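# Shut the toy oven door and release it

## Task

Swing the toy oven's door fully shut, then release it so no gripper is touching it, with the oven still upright at the end. Any toy food basket, any little tea box, the wire rack and the small red box must all remain upright.

## Robot and tools

Robot: two arms, left_arm and right_arm. Each has six joints plus a two-finger gripper. In every row and every per-joint list the joint order is waist, shoulder, elbow, wrist pitch, wrist yaw, wrist roll. Stated joint ranges in rad: waist -2.618 to 3.054, shoulder 0.000 to 3.142, elbow 0.000 to 3.142, wrist pitch -1.571 to 1.571, wrist yaw -1.571 to 1.571, wrist roll -2.094 to 2.094. The true end stops may sit up to 0.059 rad off these values.

Frame: all hand positions and orientations are in the scene frame. Its origin is at table-top height, halfway between the two nominal bases. +z is up, +x points out over the table, and left_arm is on the +y side (arm names are unrelated to image sides). Calibrated bases: left_arm at (+0.047, +0.286, +0.012) m, quat_wxyz (+1.000, 0, 0, +0.005); right_arm at (-0.006, -0.261, +0.016) m, quat_wxyz (+1.000, 0, 0, +0.031). On each gripper the fingers extend along its +z axis and close along its y axis. end_effector_position is the point between the pads, just under 1 cm behind the tips. Reported poses can be off by a few cm, more when the arm is stretched far.

Row layout (shared by execute_actions and move): one flat list of 14 numbers, each in [-1, 1], covering both arms even if only one moves. Numbers 1-6 are left_arm joint offsets, 7 is left_arm opening, 8-13 are right_arm joint offsets, and 14 is right_arm opening. Joint numbers are offsets, not poses. They are measured from the arm's Joint targets as they stand when the action (or move) starts, not from the previous row. Scale: 1.0 equals 2.224 rad for waist, shoulder and elbow, and 8.485 rad for the three wrist joints. Opening is absolute: +1 fully open (pad gap about 87 mm), +0.5 about 69 mm, 0 about 43 mm, -0.5 about 18 mm, -1 shut. To keep a gripper as it is, resend its current command, because 0 is itself a command.

execute_actions(actions, cameras): actions is a list of actions. Each action is a list of up to 15 rows, and each row is one 1/30 s control step. A short action repeats its final row until 15 steps are filled. Repeating an offset in a later action moves the joint again. If a target would exceed a joint's range by more than 0.059 rad, that action is rejected for both arms. If the first action fails this check or any action is malformed, the whole call is rejected. cameras is a list of names, ["all"], [] or null. By default, images come only with an empty actions list, which also shows the full state including the scene number.

move(target, speed, blend, opening_speed, blocking, cameras): target is one 14-number row or a list of up to 15 rows. Every row is an offset from the same starting Joint targets. All joints interpolate together, so gripper paths are curved, and nothing avoids obstacles or the other arm. speed is in rad/s for the joint with the longest travel: 0.01 to 12.57, default 0.5, one value or one per target. blend is in rad and rounds the corners at intermediate targets; 0 means stop there. opening_speed is the opening change per second on the -1..+1 scale, at least 0.2. blocking=false returns after about 0.5 s while the move keeps running. The result adds a move: line with done, off_target (resting more than 0.035 rad from target), moving, held or fault, and possibly limits=held.

wait(seconds 0 to 10, cameras): the arms keep their last commands, and any running move continues. stop(cameras): brakes a running move; a fast move needs more room to stop. zoom_image(camera, region): camera is cam_head_left or cam_head_right, using its newest image; region is [x0, y0, x1, y1] in pixels, origin at top left, at most 504 wide and 504 high. finished_scene(scene): ends the current scene, given its number. It cannot be undone, and no other call may follow it in that reply.

Cameras: cam_head_left and cam_head_right, each 504x504, mounted on a rigid bar on a stand behind the arms.

Results: end_effector_position (m) and end_effector_quat_wxyz per gripper. Joint positions in rad, with a last number for the gripper from 0 (closed) to 1 (open). Joint velocities, or within noise. Joint targets, the reference for your next offsets. Tool commands. grip_measured on the command scale, off by up to about 1 mm. Joint torques with positive toward larger angles; joints 1-3 wrap at ±28 N m. Motor temperatures. Notes may include: joint sent to its limit; joint command not followed (the clearance check altered targets); MOTOR HOT at 75 °C; OVER-TEMPERATURE FAULT at 90 °C, after which that arm folds and goes idle.

Motion limits: each step a target may lead the measured angle by at most 0.339 rad (waist, shoulder, elbow) or 2.2 rad (wrist joints). If targets would put the gripper over 200 mm from where it is now, they are scaled back. Friction and gravity can leave joints short, and a tiny turn may not happen at all. To stop pressing on something, command targets back past the measured positions.

Avoid: hitting or slamming the oven or fixed things, fast contact, pushing deep past a contact point, knocking over or dropping the basket, tea box, rack or red box, anything leaving the table, the arms pressing on each other or one gripper closing on the other's fingers, loading a camera cable, and keeping arms stretched or straining, which heats the motors. Let go of the door only when it is still.

Each tool is called by a JSON object that holds its "fn" and its "kwargs".

## Session

{"fn": "execute_actions", "kwargs": {"actions": []}}

Scene clock: 0.00 s.
left_arm: end_effector_position=(+0.4214, +0.3218, +0.0545) grip_measured=+0.990 end_effector_quat_wxyz=(+0.568, -0.101, +0.813, +0.078) | right_arm: end_effector_position=(+0.3756, -0.2298, +0.3745) grip_measured=+1.000 end_effector_quat_wxyz=(+0.703, -0.026, +0.710, +0.036)
Joint positions: left_arm=[-0.026 1.571 0.349 0.861 -0.259 -0.084 0.995] | right_arm=[0.012 1.048 1.048 -0.009 -0.014 0.014 1]
Joint velocities: within noise
Joint torques (N m): no reading
Motor temperatures (°C): left_arm=[25 27 29 28 27 29 29] | right_arm=[27 27 29 27 25 26 28]
Heat: left arm: 29 °C; right arm: 29 °C.
Joint targets: left_arm=[-0.026 1.565 0.356 0.863 -0.259 -0.083] | right_arm=[0.012 1.047 1.054 -0.017 -0.014 0.015]
Tool commands: left_gripper/opening=+1.0 right_gripper/opening=+1.0

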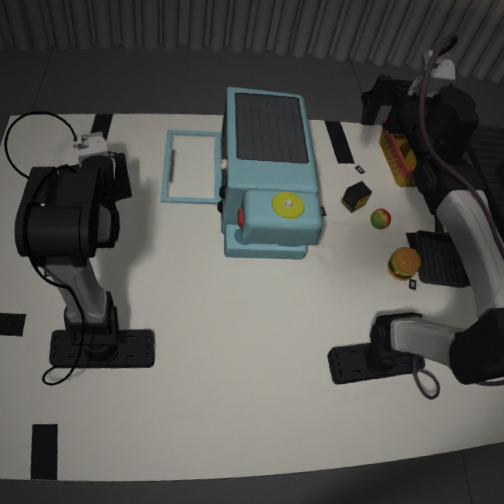

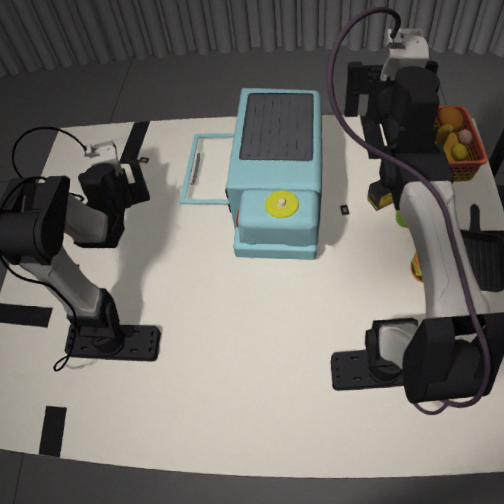

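{"fn": "zoom_image", "kwargs": {"camera": "cam_head_left", "region": [130, 70, 350, 290]}}

{"fn": "zoom_image", "kwargs": {"camera": "cam_head_right", "region": [130, 70, 350, 290]}}

Scaled by 2.291 from the camera's 504x504 image, which has a finer 720x720 frame.

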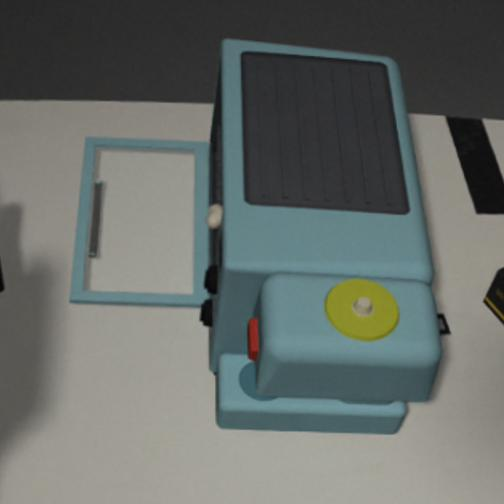

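Scaled by 2.291 from the camera's 504x504 image, which has a finer 720x720 frame.

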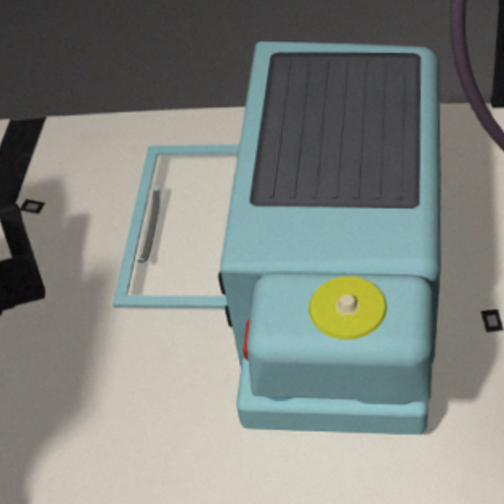

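{"fn": "zoom_image", "kwargs": {"camera": "cam_head_left", "region": [150, 115, 250, 215]}}

{"fn": "zoom_image", "kwargs": {"camera": "cam_head_right", "region": [160, 115, 260, 215]}}

Scaled by 5.040 from the camera's 504x504 image, which has a finer 720x720 frame.

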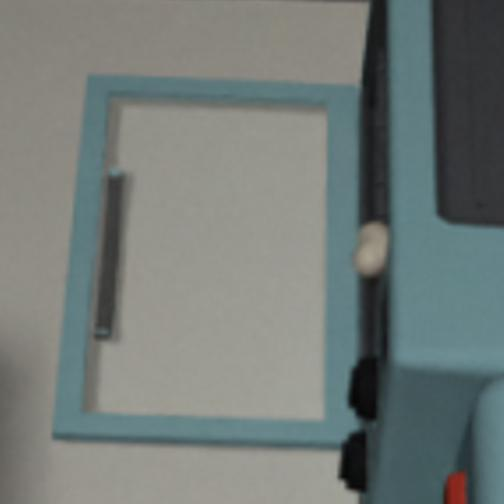

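Scaled by 5.040 from the camera's 504x504 image, which has a finer 720x720 frame.

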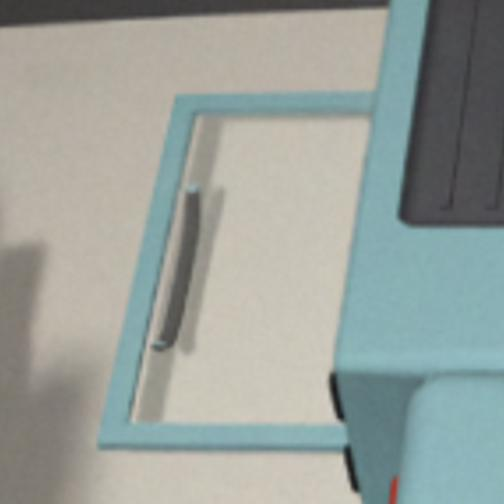

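{"fn": "zoom_image", "kwargs": {"camera": "cam_head_left", "region": [60, 120, 160, 220]}}

{"fn": "zoom_image", "kwargs": {"camera": "cam_head_right", "region": [60, 125, 170, 235]}}

{"fn": "zoom_image", "kwargs": {"camera": "cam_head_right", "region": [320, 20, 504, 204]}}

{"fn": "zoom_image", "kwargs": {"camera": "cam_head_left", "region": [320, 60, 504, 304]}}

Scaled by 5.040 from the camera's 504x504 image, which has a finer 720x720 frame.

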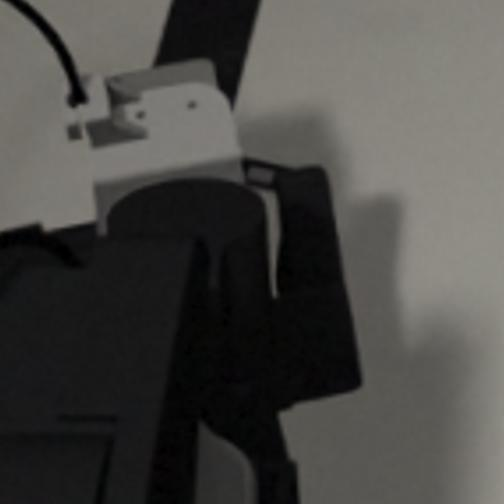

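Scaled by 4.582 from the camera's 504x504 image, which has a finer 720x720 frame.

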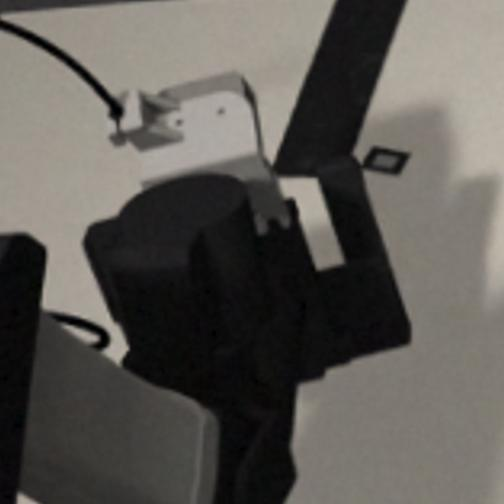

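Scaled by 2.739 from the camera's 504x504 image, which has a finer 720x720 frame.

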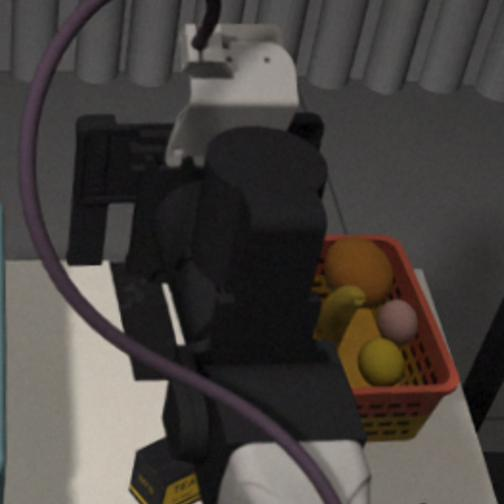

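Scaled by 2.066 from the camera's 504x504 image, which has a finer 720x720 frame.

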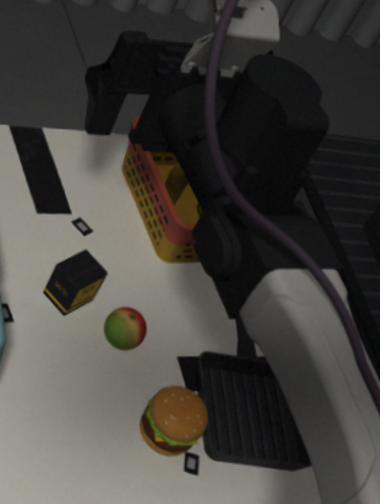

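{"fn": "move", "kwargs": {"target": [0.0117, -0.1192, 0.2896, -0.06635, 0.03052, 0.00978, 1.0, 0, 0, 0, 0, 0, 0, 1.0], "speed": 0.5, "cameras": ["all"]}}

Scene clock: 18.40 s.
left_arm: end_effector_position=(+0.4980, +0.2890, +0.3075) grip_measured=+0.990 end_effector_quat_wxyz=(+0.697, -0.009, +0.717, +0.000) | right_arm: end_effector_position=(+0.3756, -0.2298, +0.3745) grip_measured=+1.000 end_effector_quat_wxyz=(+0.703, -0.026, +0.710, +0.036)
Joint positions: left_arm=[-0.005 1.311 0.974 0.308 -0.008 -0.014 0.995] | right_arm=[0.012 1.048 1.048 -0.009 -0.014 0.014 1]
Joint torques (N m): left_arm=[0.73 -6.04 9.8 1.8 0.18 0.15] | right_arm=[-0.06 -3.02 8.09 2.14 -0.02 0.04]
Motor temperatures (°C): left_arm=[25 28 30 32 27 29 29] | right_arm=[27 28 32 32 25 26 28]
Heat: left arm: 32 °C; right arm: 32 °C.
Joint targets: left_arm=[0.000 1.300 1.000 0.299 0.000 0.000] | right_arm=[0.012 1.047 1.054 -0.017 -0.014 0.015]
move: done

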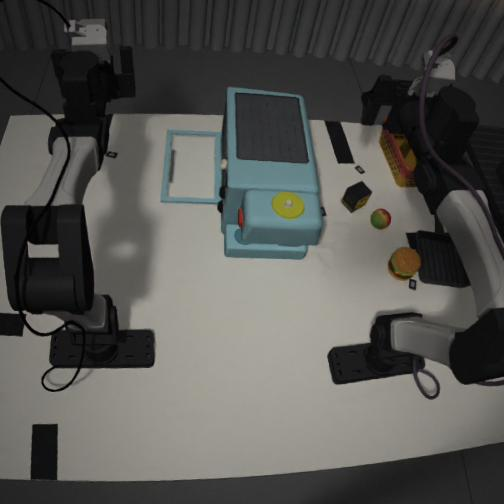

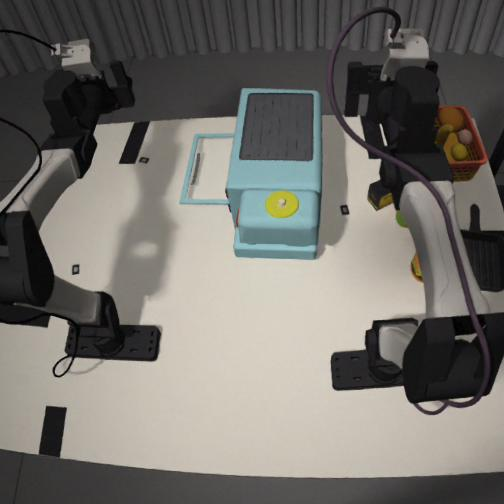

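{"fn": "zoom_image", "kwargs": {"camera": "cam_head_left", "region": [30, 0, 150, 120]}}

{"fn": "zoom_image", "kwargs": {"camera": "cam_head_right", "region": [30, 20, 150, 140]}}

Scaled by 4.200 from the camera's 504x504 image, which has a finer 720x720 frame.

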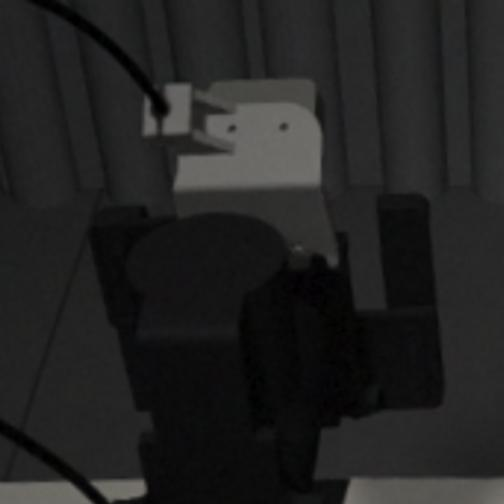

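Scaled by 4.200 from the camera's 504x504 image, which has a finer 720x720 frame.

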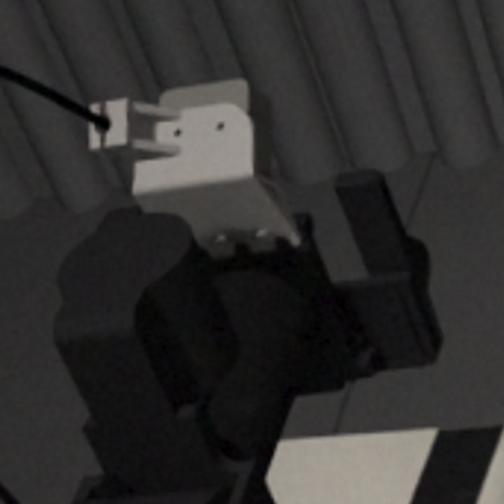

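{"fn": "move", "kwargs": {"target": [0, 0, 0, 0, 0, 0, -1.0, 0, 0, 0, 0, 0, 0, 1.0], "opening_speed": 2.0, "cameras": ["all"]}}

{"fn": "zoom_image", "kwargs": {"camera": "cam_head_left", "region": [30, 0, 150, 120]}}

{"fn": "zoom_image", "kwargs": {"camera": "cam_head_right", "region": [30, 20, 150, 140]}}

Scene clock: 24.00 s.
left_arm: end_effector_position=(+0.4980, +0.2889, +0.3074) grip_measured=-1.000 end_effector_quat_wxyz=(+0.697, -0.009, +0.717, +0.000) | right_arm: end_effector_position=(+0.3756, -0.2298, +0.3745) grip_measured=+1.000 end_effector_quat_wxyz=(+0.703, -0.026, +0.710, +0.036)
Joint positions: left_arm=[-0.005 1.311 0.974 0.307 -0.007 -0.014 0] | right_arm=[0.012 1.048 1.048 -0.009 -0.014 0.014 1]
Joint torques (N m): left_arm=[0.77 -6.02 9.81 1.81 0.17 0.15] | right_arm=[0.01 -3.3 7.98 2.12 -0.02 0.01]
Heat: left arm: 32 °C; right arm: 33 °C.
Joint targets: left_arm=[0.000 1.300 1.000 0.300 0.001 0.000] | right_arm=[0.012 1.047 1.054 -0.017 -0.014 0.015]
move: done

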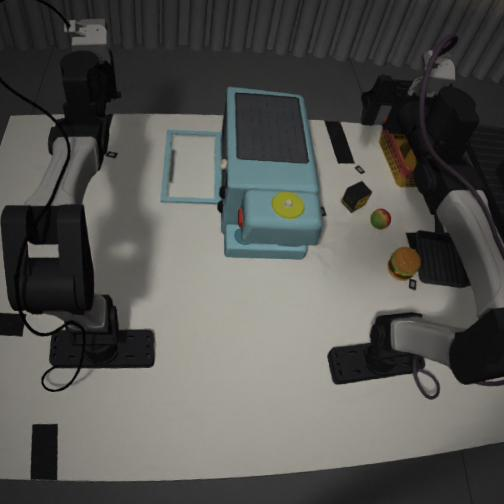

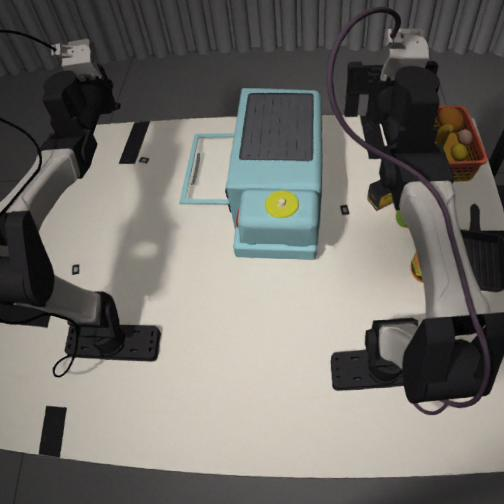

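Scaled by 4.200 from the camera's 504x504 image, which has a finer 720x720 frame.

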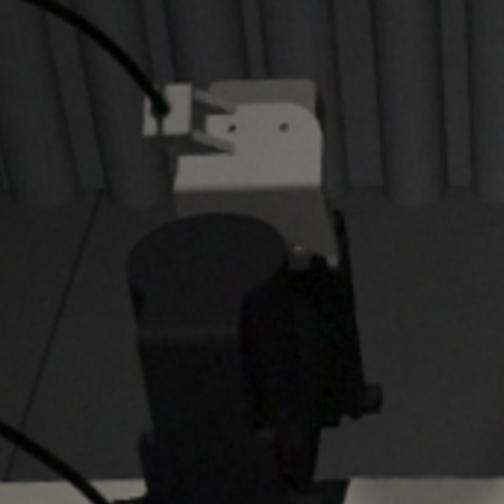

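Scaled by 4.200 from the camera's 504x504 image, which has a finer 720x720 frame.

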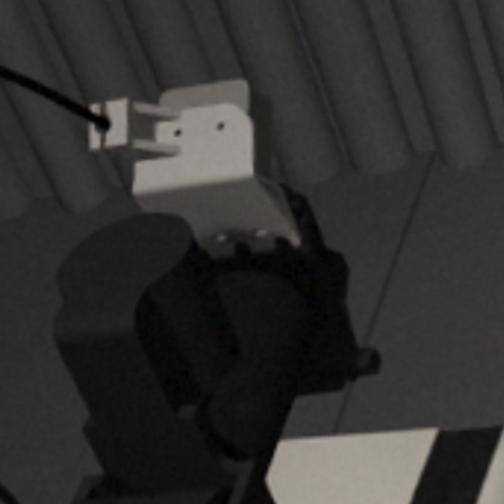

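{"fn": "move", "kwargs": {"target": [0, 0.17986, 0.13489, -0.17325, 0, 0, 1.0, 0, 0, 0, 0, 0, 0, 1.0], "speed": 0.8, "opening_speed": 2.0, "cameras": ["all"]}}

{"fn": "zoom_image", "kwargs": {"camera": "cam_head_left", "region": [20, 120, 180, 280]}}

{"fn": "zoom_image", "kwargs": {"camera": "cam_head_right", "region": [0, 120, 160, 280]}}

Scene clock: 30.27 s.
left_arm: end_effector_position=(+0.3026, +0.2880, +0.0936) grip_measured=+0.989 end_effector_quat_wxyz=(-0.003, -0.009, +1.000, +0.004) | right_arm: end_effector_position=(+0.3756, -0.2298, +0.3745) grip_measured=+1.000 end_effector_quat_wxyz=(+0.703, -0.026, +0.710, +0.036)
Joint positions: left_arm=[-0.005 1.689 1.27 -1.159 -0.007 -0.013 0.995] | right_arm=[0.012 1.048 1.048 -0.009 -0.014 0.014 1]
Joint torques (N m): left_arm=[0.75 -5.85 8.81 0.23 0.16 0.15] | right_arm=[-0.1 -3.33 8.01 2.14 0.04 0.05]
Heat: left arm: 34 °C; right arm: 33 °C.
Joint targets: left_arm=[0.000 1.700 1.300 -1.170 0.000 0.000] | right_arm=[0.012 1.047 1.054 -0.017 -0.014 0.015]
move: done

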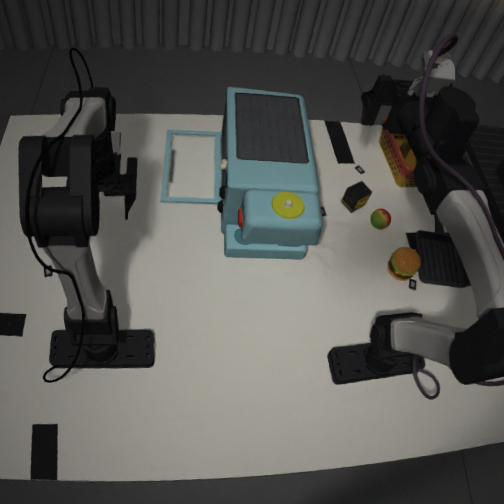

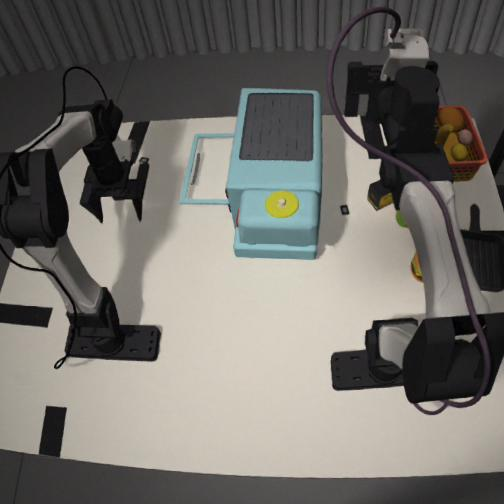

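Scaled by 3.150 from the camera's 504x504 image, which has a finer 720x720 frame.

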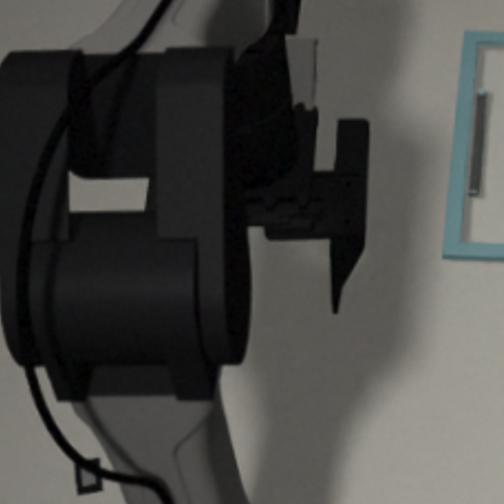

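Scaled by 3.150 from the camera's 504x504 image, which has a finer 720x720 frame.

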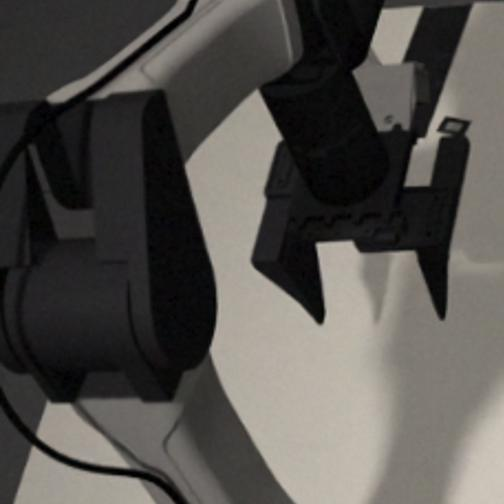

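{"fn": "move", "kwargs": {"target": [[0, -0.08993, -0.17986, 0.2086, 0, 0, 1.0, 0, 0, 0, 0, 0, 0, 1.0], [0, -0.08993, -0.35971, 0.25575, 0, -0.18503, 1.0, 0, 0, 0, 0, 0, 0, 1.0]], "speed": 0.8, "blend": [0.1, 0], "cameras": ["all"]}}

{"fn": "zoom_image", "kwargs": {"camera": "cam_head_left", "region": [20, 60, 180, 220]}}

{"fn": "zoom_image", "kwargs": {"camera": "cam_head_right", "region": [20, 60, 180, 220]}}

Scene clock: 38.43 s.
left_arm: end_effector_position=(+0.4848, +0.2477, +0.2059) grip_measured=+0.990 end_effector_quat_wxyz=(+0.499, -0.506, +0.507, -0.487) | right_arm: end_effector_position=(+0.3756, -0.2298, +0.3745) grip_measured=+1.000 end_effector_quat_wxyz=(+0.703, -0.026, +0.710, +0.036)
Joint positions: left_arm=[-0.005 1.524 0.512 0.985 -0.007 -1.557 0.995] | right_arm=[0.012 1.048 1.048 -0.009 -0.014 0.014 1]
Joint torques (N m): left_arm=[0.76 -7.58 5.14 2.04 0.15 -0.07] | right_arm=[0.03 -3.43 7.91 2.1 0 -0.03]
Heat: left arm: 34 °C; right arm: 34 °C.
Joint targets: left_arm=[0.000 1.500 0.500 0.999 0.000 -1.570] | right_arm=[0.012 1.047 1.054 -0.017 -0.014 0.015]
move: done

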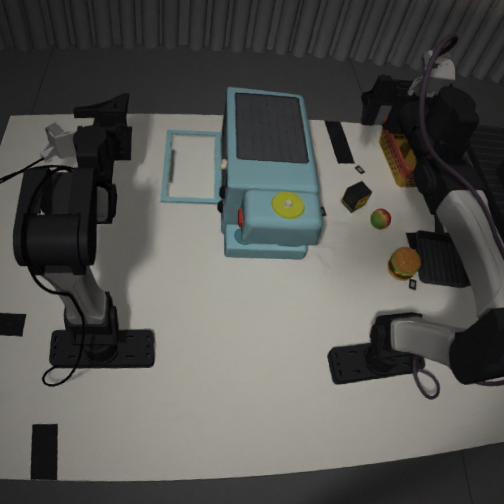

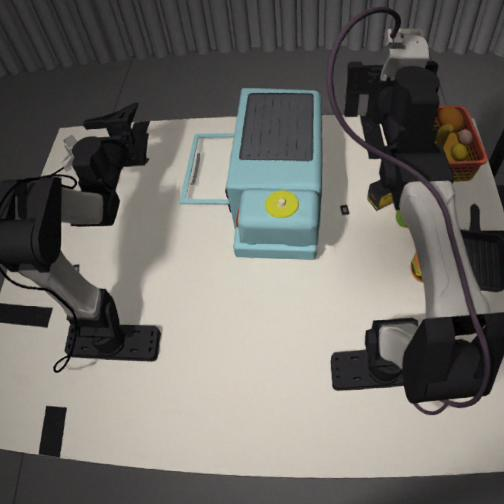

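Scaled by 3.150 from the camera's 504x504 image, which has a finer 720x720 frame.

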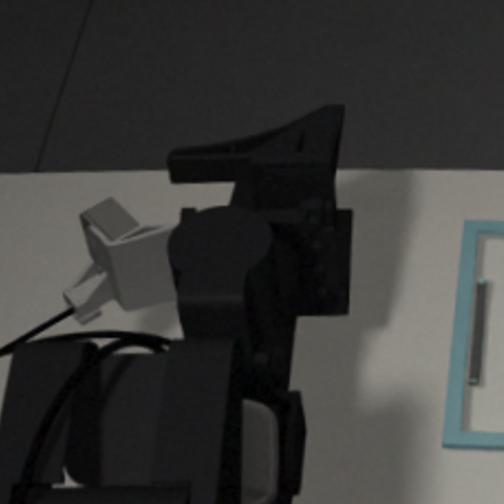

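Scaled by 3.150 from the camera's 504x504 image, which has a finer 720x720 frame.

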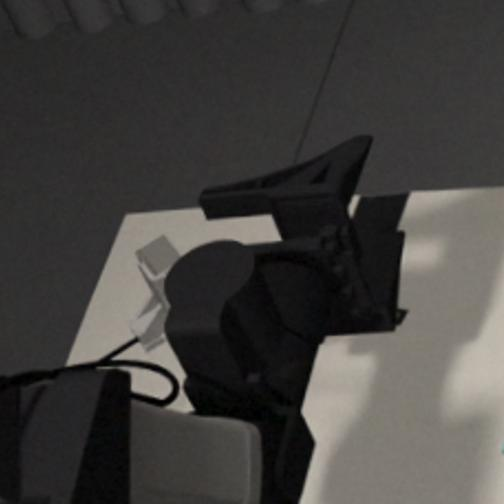

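{"fn": "zoom_image", "kwargs": {"camera": "cam_head_left", "region": [195, 120, 255, 180]}}

{"fn": "zoom_image", "kwargs": {"camera": "cam_head_left", "region": [195, 170, 255, 230]}}

Scaled by 8.400 from the camera's 504x504 image, which has a finer 720x720 frame.

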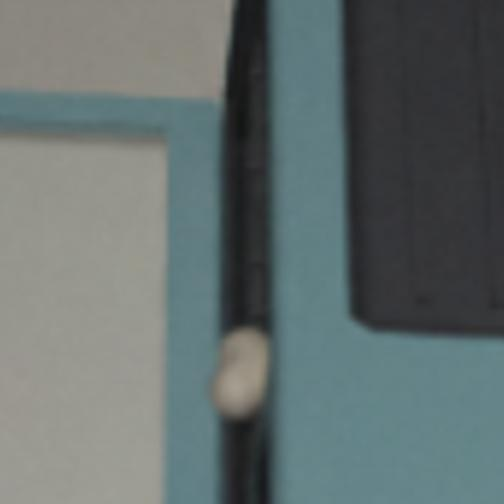

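Scaled by 8.400 from the camera's 504x504 image, which has a finer 720x720 frame.

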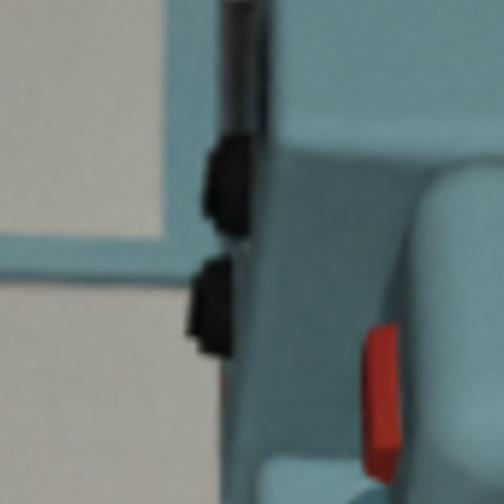

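{"fn": "zoom_image", "kwargs": {"camera": "cam_head_left", "region": [210, 80, 340, 270]}}

{"fn": "zoom_image", "kwargs": {"camera": "cam_head_right", "region": [210, 80, 340, 270]}}

Scaled by 2.653 from the camera's 504x504 image, which has a finer 720x720 frame.

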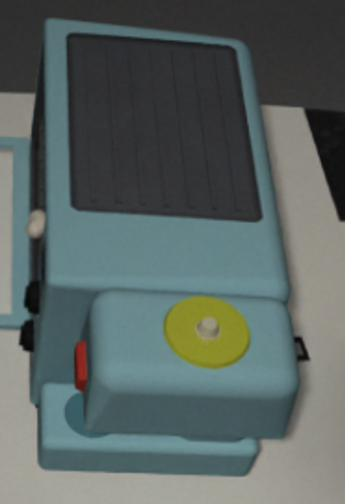

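Scaled by 2.653 from the camera's 504x504 image, which has a finer 720x720 frame.

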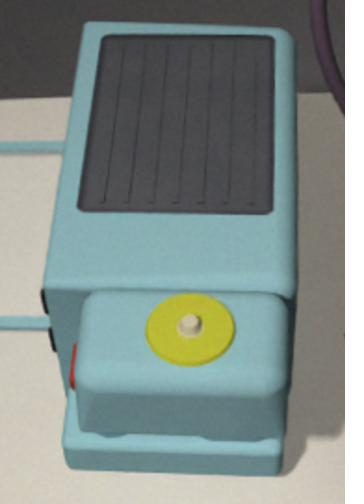

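{"fn": "move", "kwargs": {"target": [[-0.08993, 0.13489, 0.44964, -0.17667, 0, 0, -1.0, 0, 0, 0, 0, 0, 0, 1.0], [-0.15737, 0.27923, 0.61906, -0.27408, 0, 0, -1.0, 0, 0, 0, 0, 0, 0, 1.0]], "speed": 0.8, "blend": [0.1, 0], "opening_speed": 2.0, "cameras": ["all"]}}

{"fn": "zoom_image", "kwargs": {"camera": "cam_head_left", "region": [100, 90, 260, 250]}}

{"fn": "zoom_image", "kwargs": {"camera": "cam_head_right", "region": [110, 90, 270, 250]}}

Scene clock: 70.87 s.
left_arm: end_effector_position=(+0.4156, +0.1130, +0.0973) grip_measured=-1.000 end_effector_quat_wxyz=(+0.001, -0.573, +0.820, +0.004) | right_arm: end_effector_position=(+0.3756, -0.2298, +0.3745) grip_measured=+1.000 end_effector_quat_wxyz=(+0.703, -0.026, +0.710, +0.036)
Joint positions: left_arm=[-0.349 2.108 1.847 -1.315 -0.006 -1.558 0] | right_arm=[0.012 1.048 1.048 -0.009 -0.014 0.014 1]
Joint torques (N m): left_arm=[0.14 -8.88 8.8 0.14 0.08 -0.11] | right_arm=[0.01 -3.32 8.08 2.15 0.02 -0.02]
Motor temperatures (°C): left_arm=[25 30 33 34 27 29 29] | right_arm=[27 28 36 37 25 26 28]
Heat: left arm: 34 °C; right arm: 37 °C.
Joint targets: left_arm=[-0.350 2.121 1.877 -1.326 0.000 -1.570] | right_arm=[0.012 1.047 1.054 -0.017 -0.014 0.015]
move: done

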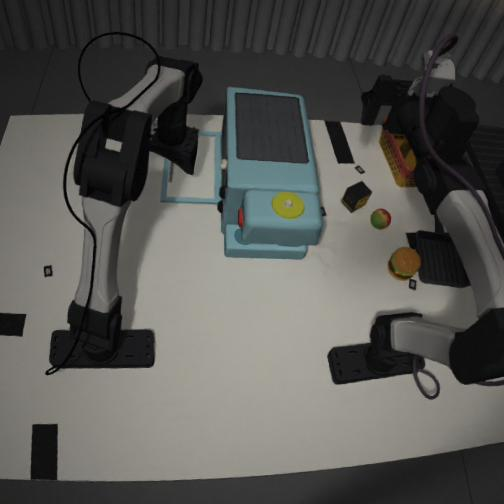

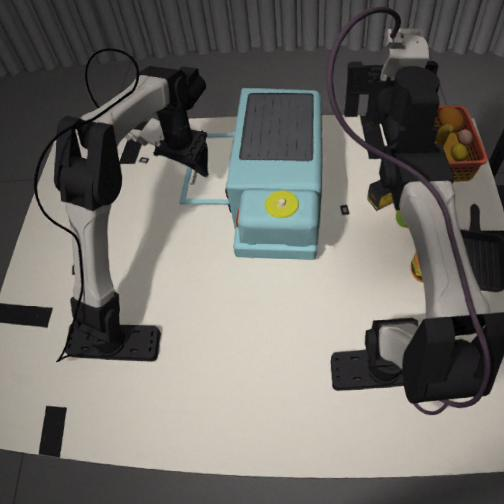

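Scaled by 3.150 from the camera's 504x504 image, which has a finer 720x720 frame.

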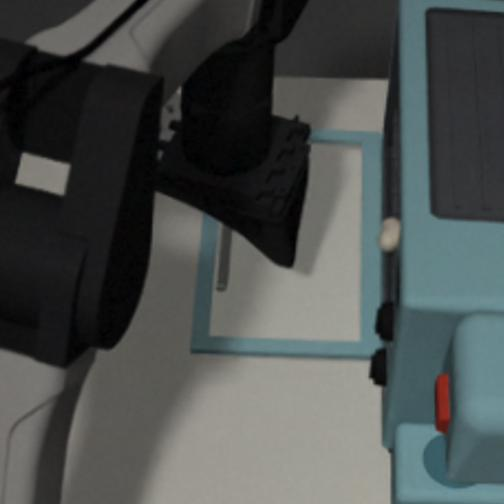

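Scaled by 3.150 from the camera's 504x504 image, which has a finer 720x720 frame.

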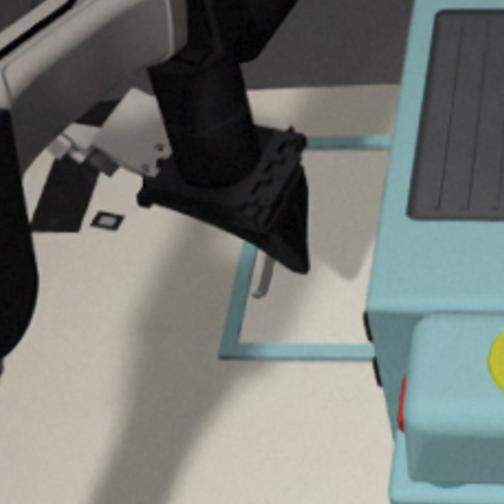

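{"fn": "move", "kwargs": {"target": [0, 0.00931, -0.07527, 0.02207, 0, 0, -1.0, 0, 0, 0, 0, 0, 0, 1.0], "speed": 0.3, "cameras": ["all"]}}

{"fn": "zoom_image", "kwargs": {"camera": "cam_head_left", "region": [140, 100, 240, 220]}}

{"fn": "zoom_image", "kwargs": {"camera": "cam_head_right", "region": [150, 100, 250, 220]}}

Scene clock: 73.33 s.
left_arm: end_effector_position=(+0.4206, +0.1113, +0.0572) grip_measured=-1.000 end_effector_quat_wxyz=(+0.005, -0.573, +0.819, -0.003) | right_arm: end_effector_position=(+0.3756, -0.2298, +0.3745) grip_measured=+1.000 end_effector_quat_wxyz=(+0.703, -0.026, +0.710, +0.036)
Joint positions: left_arm=[-0.349 2.13 1.72 -1.151 -0.006 -1.559 0] | right_arm=[0.012 1.048 1.048 -0.009 -0.014 0.014 1]
Joint torques (N m): left_arm=[0.16 -9.13 5.18 0.42 0.08 -0.11] | right_arm=[-0.16 -3.26 7.94 2.16 -0.01 0.01]
Heat: left arm: 34 °C; right arm: 37 °C.
Joint targets: left_arm=[-0.350 2.142 1.710 -1.139 0.000 -1.570] | right_arm=[0.012 1.047 1.054 -0.017 -0.014 0.015]
move: done

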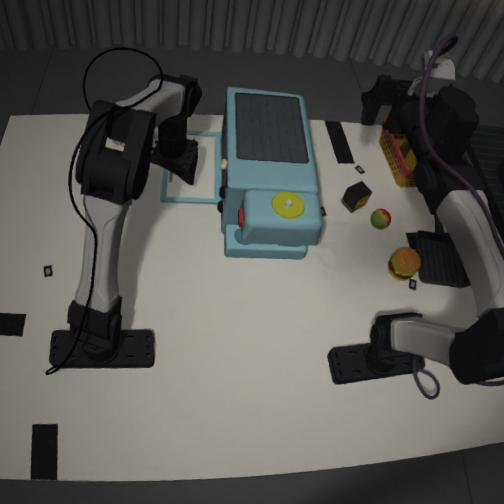

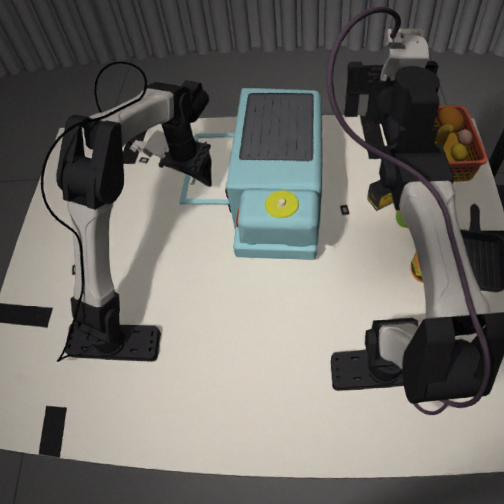

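Scaled by 4.200 from the camera's 504x504 image, which has a finer 720x720 frame.

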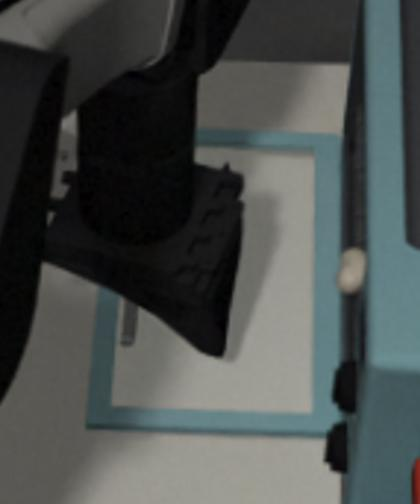

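Scaled by 4.200 from the camera's 504x504 image, which has a finer 720x720 frame.

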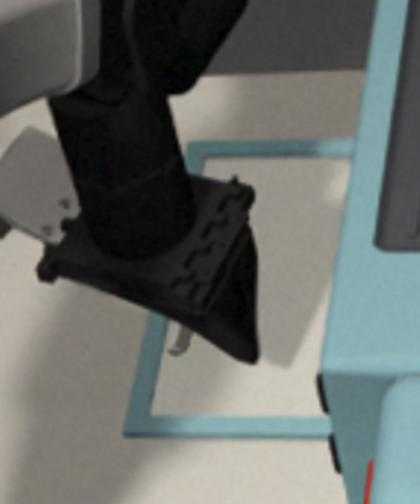

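{"fn": "move", "kwargs": {"target": [0, 0.0036, -0.01246, 0.00424, 0, 0, -1.0, 0, 0, 0, 0, 0, 0, 1.0], "speed": 0.1}}

Scene clock: 74.73 s.
left_arm: end_effector_position=(+0.4204, +0.1110, +0.0495) grip_measured=-1.000 end_effector_quat_wxyz=(+0.005, -0.573, +0.819, -0.004) | right_arm: end_effector_position=(+0.3756, -0.2298, +0.3745) grip_measured=+1.000 end_effector_quat_wxyz=(+0.703, -0.026, +0.710, +0.036)
Joint positions: left_arm=[-0.349 2.134 1.695 -1.12 -0.004 -1.559 0] | right_arm=[0.012 1.048 1.048 -0.009 -0.014 0.014 1]
Joint torques (N m): left_arm=[0.14 -8.72 4.93 0.52 0.04 -0.11] | right_arm=[-0.16 -3.06 8.06 2.15 -0.05 0.02]
Heat: left arm: 34 °C; right arm: 37 °C.
Joint targets: left_arm=[-0.350 2.150 1.682 -1.103 0.000 -1.570] | right_arm=[0.012 1.047 1.054 -0.017 -0.014 0.015]
move: done

{"fn": "move", "kwargs": {"target": [0, 0.00454, -0.01106, 0.00411, 0, 0, -1.0, 0, 0, 0, 0, 0, 0, 1.0], "speed": 0.1}}

Scene clock: 75.70 s.
left_arm: end_effector_position=(+0.4199, +0.1093, +0.0478) grip_measured=-1.000 end_effector_quat_wxyz=(+0.002, -0.573, +0.819, -0.008) | right_arm: end_effector_position=(+0.3756, -0.2298, +0.3745) grip_measured=+1.000 end_effector_quat_wxyz=(+0.703, -0.026, +0.710, +0.036)
Joint positions: left_arm=[-0.349 2.134 1.687 -1.109 0.006 -1.559 0] | right_arm=[0.012 1.048 1.048 -0.009 -0.014 0.014 1]
Joint torques (N m): left_arm=[0.17 -7.82 3.56 0.78 -0.06 -0.11] | right_arm=[-0.05 -3.4 8.03 2.14 -0.04 0.05]
Heat: left arm: 34 °C; right arm: 37 °C.
Joint targets: left_arm=[-0.350 2.160 1.657 -1.068 0.000 -1.570] | right_arm=[0.012 1.047 1.054 -0.017 -0.014 0.015]
move: off_target (left_arm); left_arm: the wrist pitch is farthest, 0.041 rad from its target

{"fn": "wait", "kwargs": {"seconds": 0.1, "cameras": ["all"]}}

{"fn": "zoom_image", "kwargs": {"camera": "cam_head_left", "region": [140, 100, 240, 220]}}

{"fn": "zoom_image", "kwargs": {"camera": "cam_head_right", "region": [150, 100, 250, 220]}}

Scene clock: 76.13 s.
left_arm: end_effector_position=(+0.4199, +0.1093, +0.0478) grip_measured=-1.000 end_effector_quat_wxyz=(+0.002, -0.573, +0.819, -0.008) | right_arm: end_effector_position=(+0.3756, -0.2298, +0.3745) grip_measured=+1.000 end_effector_quat_wxyz=(+0.703, -0.026, +0.710, +0.036)
Joint positions: left_arm=[-0.349 2.134 1.687 -1.109 0.006 -1.559 0] | right_arm=[0.012 1.048 1.048 -0.009 -0.014 0.014 1]
Joint torques (N m): left_arm=[0.14 -7.82 3.58 0.77 -0.05 -0.1] | right_arm=[-0.01 -3.37 7.91 2.1 0.05 0.02]
Heat: left arm: 34 °C; right arm: 37 °C.
Joint targets: left_arm=[-0.350 2.160 1.657 -1.068 0.000 -1.570] | right_arm=[0.012 1.047 1.054 -0.017 -0.014 0.015]
Tool commands: left_gripper/opening=-1.0 right_gripper/opening=+1.0
wait: 0.10 s; at rest from the start

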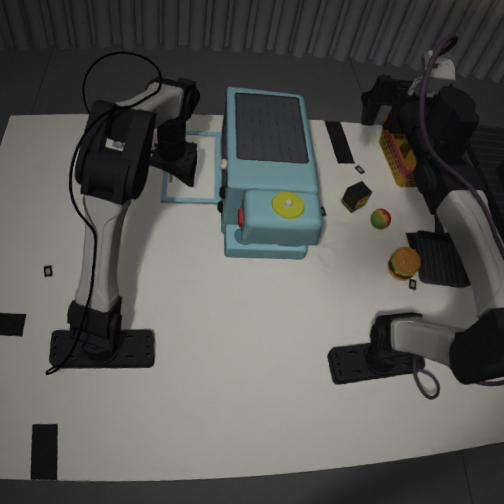

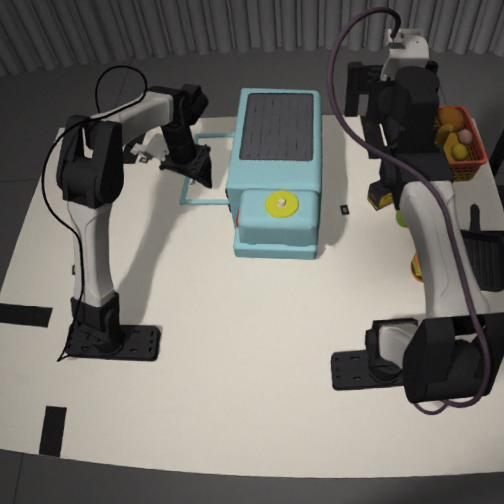

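Scaled by 4.200 from the camera's 504x504 image, which has a finer 720x720 frame.

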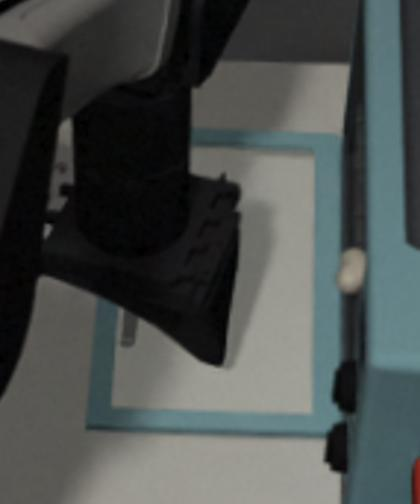

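Scaled by 4.200 from the camera's 504x504 image, which has a finer 720x720 frame.

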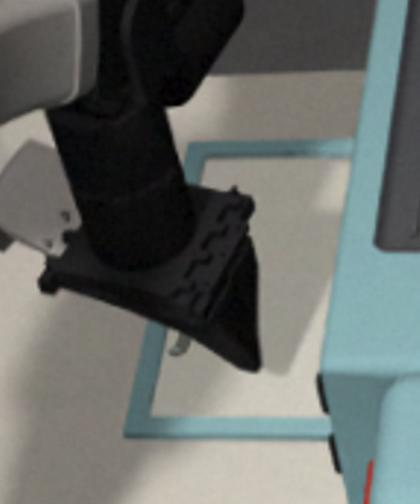

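{"fn": "move", "kwargs": {"target": [[0, -0.01596, 0.13696, -0.04005, 0, 0, -1.0, 0, 0, 0, 0, 0, 0, 1.0], [0.26978, -0.10504, -0.138, 0.00867, 0.13371, 0.22039, -1.0, 0, 0, 0, 0, 0, 0, 1.0]], "speed": [0.5, 1.0], "blend": [0.03, 0], "cameras": ["all"]}}

{"fn": "zoom_image", "kwargs": {"camera": "cam_head_left", "region": [80, 60, 240, 220]}}

{"fn": "zoom_image", "kwargs": {"camera": "cam_head_right", "region": [80, 60, 240, 220]}}

Scene clock: 90.20 s.
left_arm: end_effector_position=(+0.3868, +0.2178, +0.1222) grip_measured=-1.000 end_effector_quat_wxyz=(+0.130, +0.002, +0.845, -0.518) | right_arm: end_effector_position=(+0.3756, -0.2298, +0.3745) grip_measured=+1.000 end_effector_quat_wxyz=(+0.703, -0.026, +0.710, +0.036)
Joint positions: left_arm=[0.25 1.962 1.362 -1.006 1.127 0.287 0] | right_arm=[0.012 1.048 1.048 -0.009 -0.014 0.014 1]
Joint torques (N m): left_arm=[0.31 -12.01 4.82 0.43 0.73 0.21] | right_arm=[-0.01 -3.11 8.03 2.16 0.02 0.01]
Heat: left arm: 33 °C; right arm: 38 °C.
Joint targets: left_arm=[0.250 1.927 1.350 -0.994 1.135 0.300] | right_arm=[0.012 1.047 1.054 -0.017 -0.014 0.015]
move: off_target (left_arm); left_arm: the shoulder is farthest, 0.036 rad from its target

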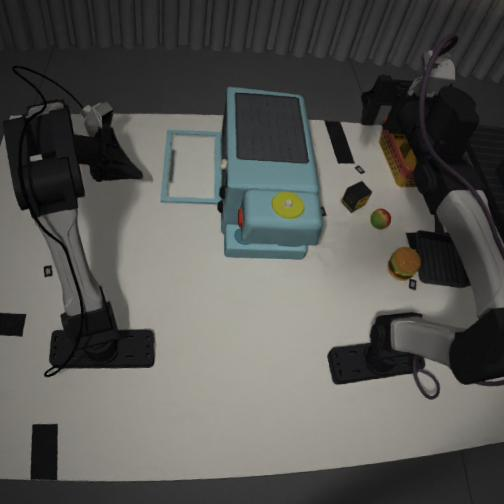

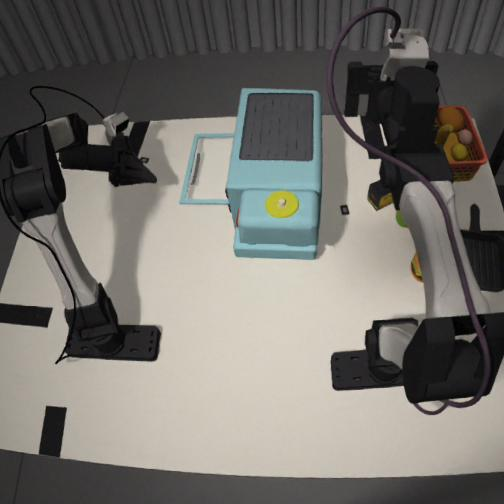

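Scaled by 3.150 from the camera's 504x504 image, which has a finer 720x720 frame.

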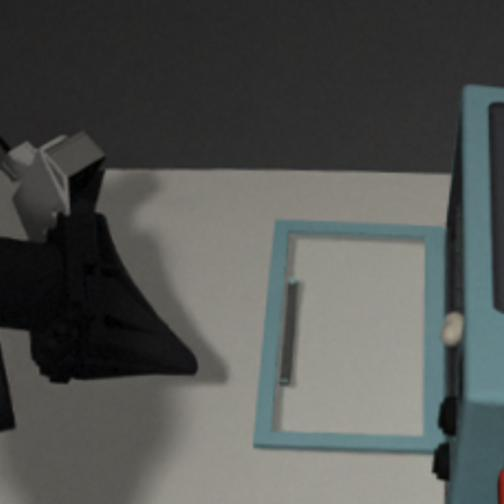

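Scaled by 3.150 from the camera's 504x504 image, which has a finer 720x720 frame.

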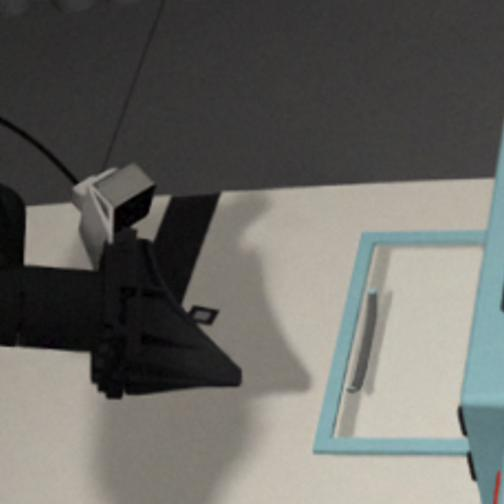

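{"fn": "move", "kwargs": {"target": [-0.02745, 0.06551, -0.05928, 0.03271, 0, 0, 1.0, 0, 0, 0, 0, 0, 0, 1.0], "speed": 0.4, "opening_speed": 2.0, "cameras": ["all"]}}

{"fn": "zoom_image", "kwargs": {"camera": "cam_head_left", "region": [80, 90, 240, 250]}}

{"fn": "zoom_image", "kwargs": {"camera": "cam_head_right", "region": [80, 90, 240, 250]}}

Scene clock: 95.90 s.
left_arm: end_effector_position=(+0.3857, +0.1989, +0.0571) grip_measured=+0.989 end_effector_quat_wxyz=(+0.133, +0.037, +0.844, -0.519) | right_arm: end_effector_position=(+0.3756, -0.2298, +0.3745) grip_measured=+1.000 end_effector_quat_wxyz=(+0.703, -0.026, +0.710, +0.036)
Joint positions: left_arm=[0.193 2.062 1.227 -0.729 1.129 0.288 0.995] | right_arm=[0.012 1.048 1.048 -0.009 -0.014 0.014 1]
Joint torques (N m): left_arm=[-0.08 -8.13 4.59 0.51 0.7 0.19] | right_arm=[0.01 -3.15 8.08 2.16 0.04 0.06]
Heat: left arm: 33 °C; right arm: 38 °C.
Joint targets: left_arm=[0.189 2.072 1.218 -0.717 1.135 0.300] | right_arm=[0.012 1.047 1.054 -0.017 -0.014 0.015]
move: done

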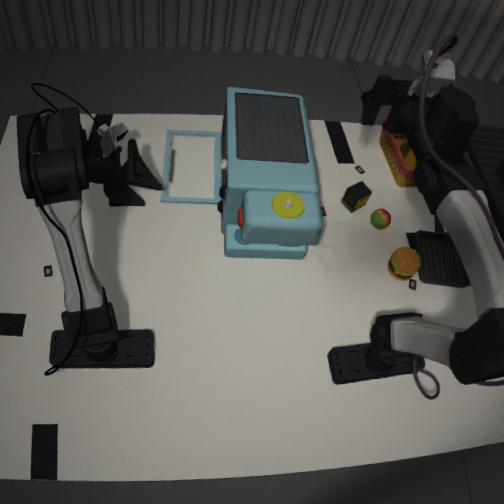

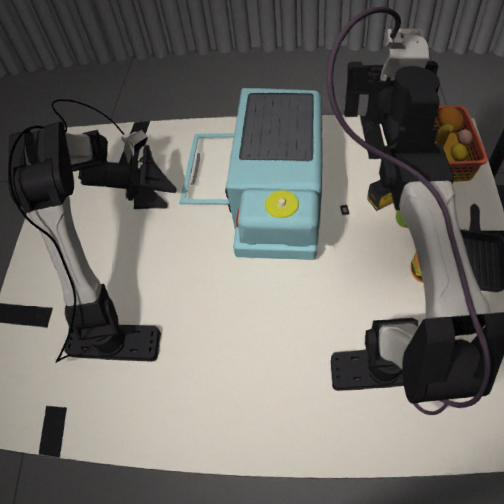

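Scaled by 3.150 from the camera's 504x504 image, which has a finer 720x720 frame.

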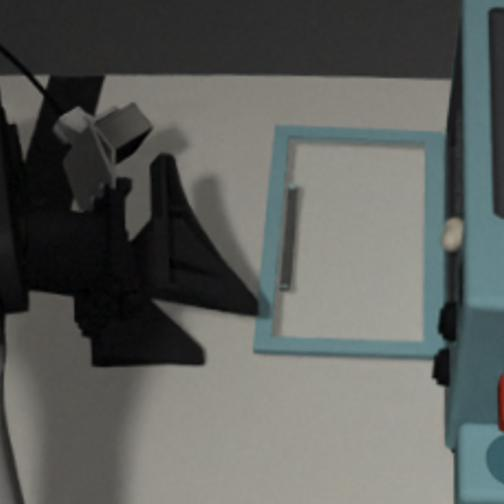

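Scaled by 3.150 from the camera's 504x504 image, which has a finer 720x720 frame.

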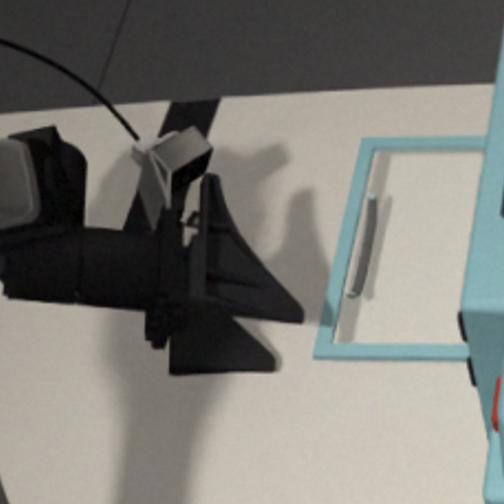

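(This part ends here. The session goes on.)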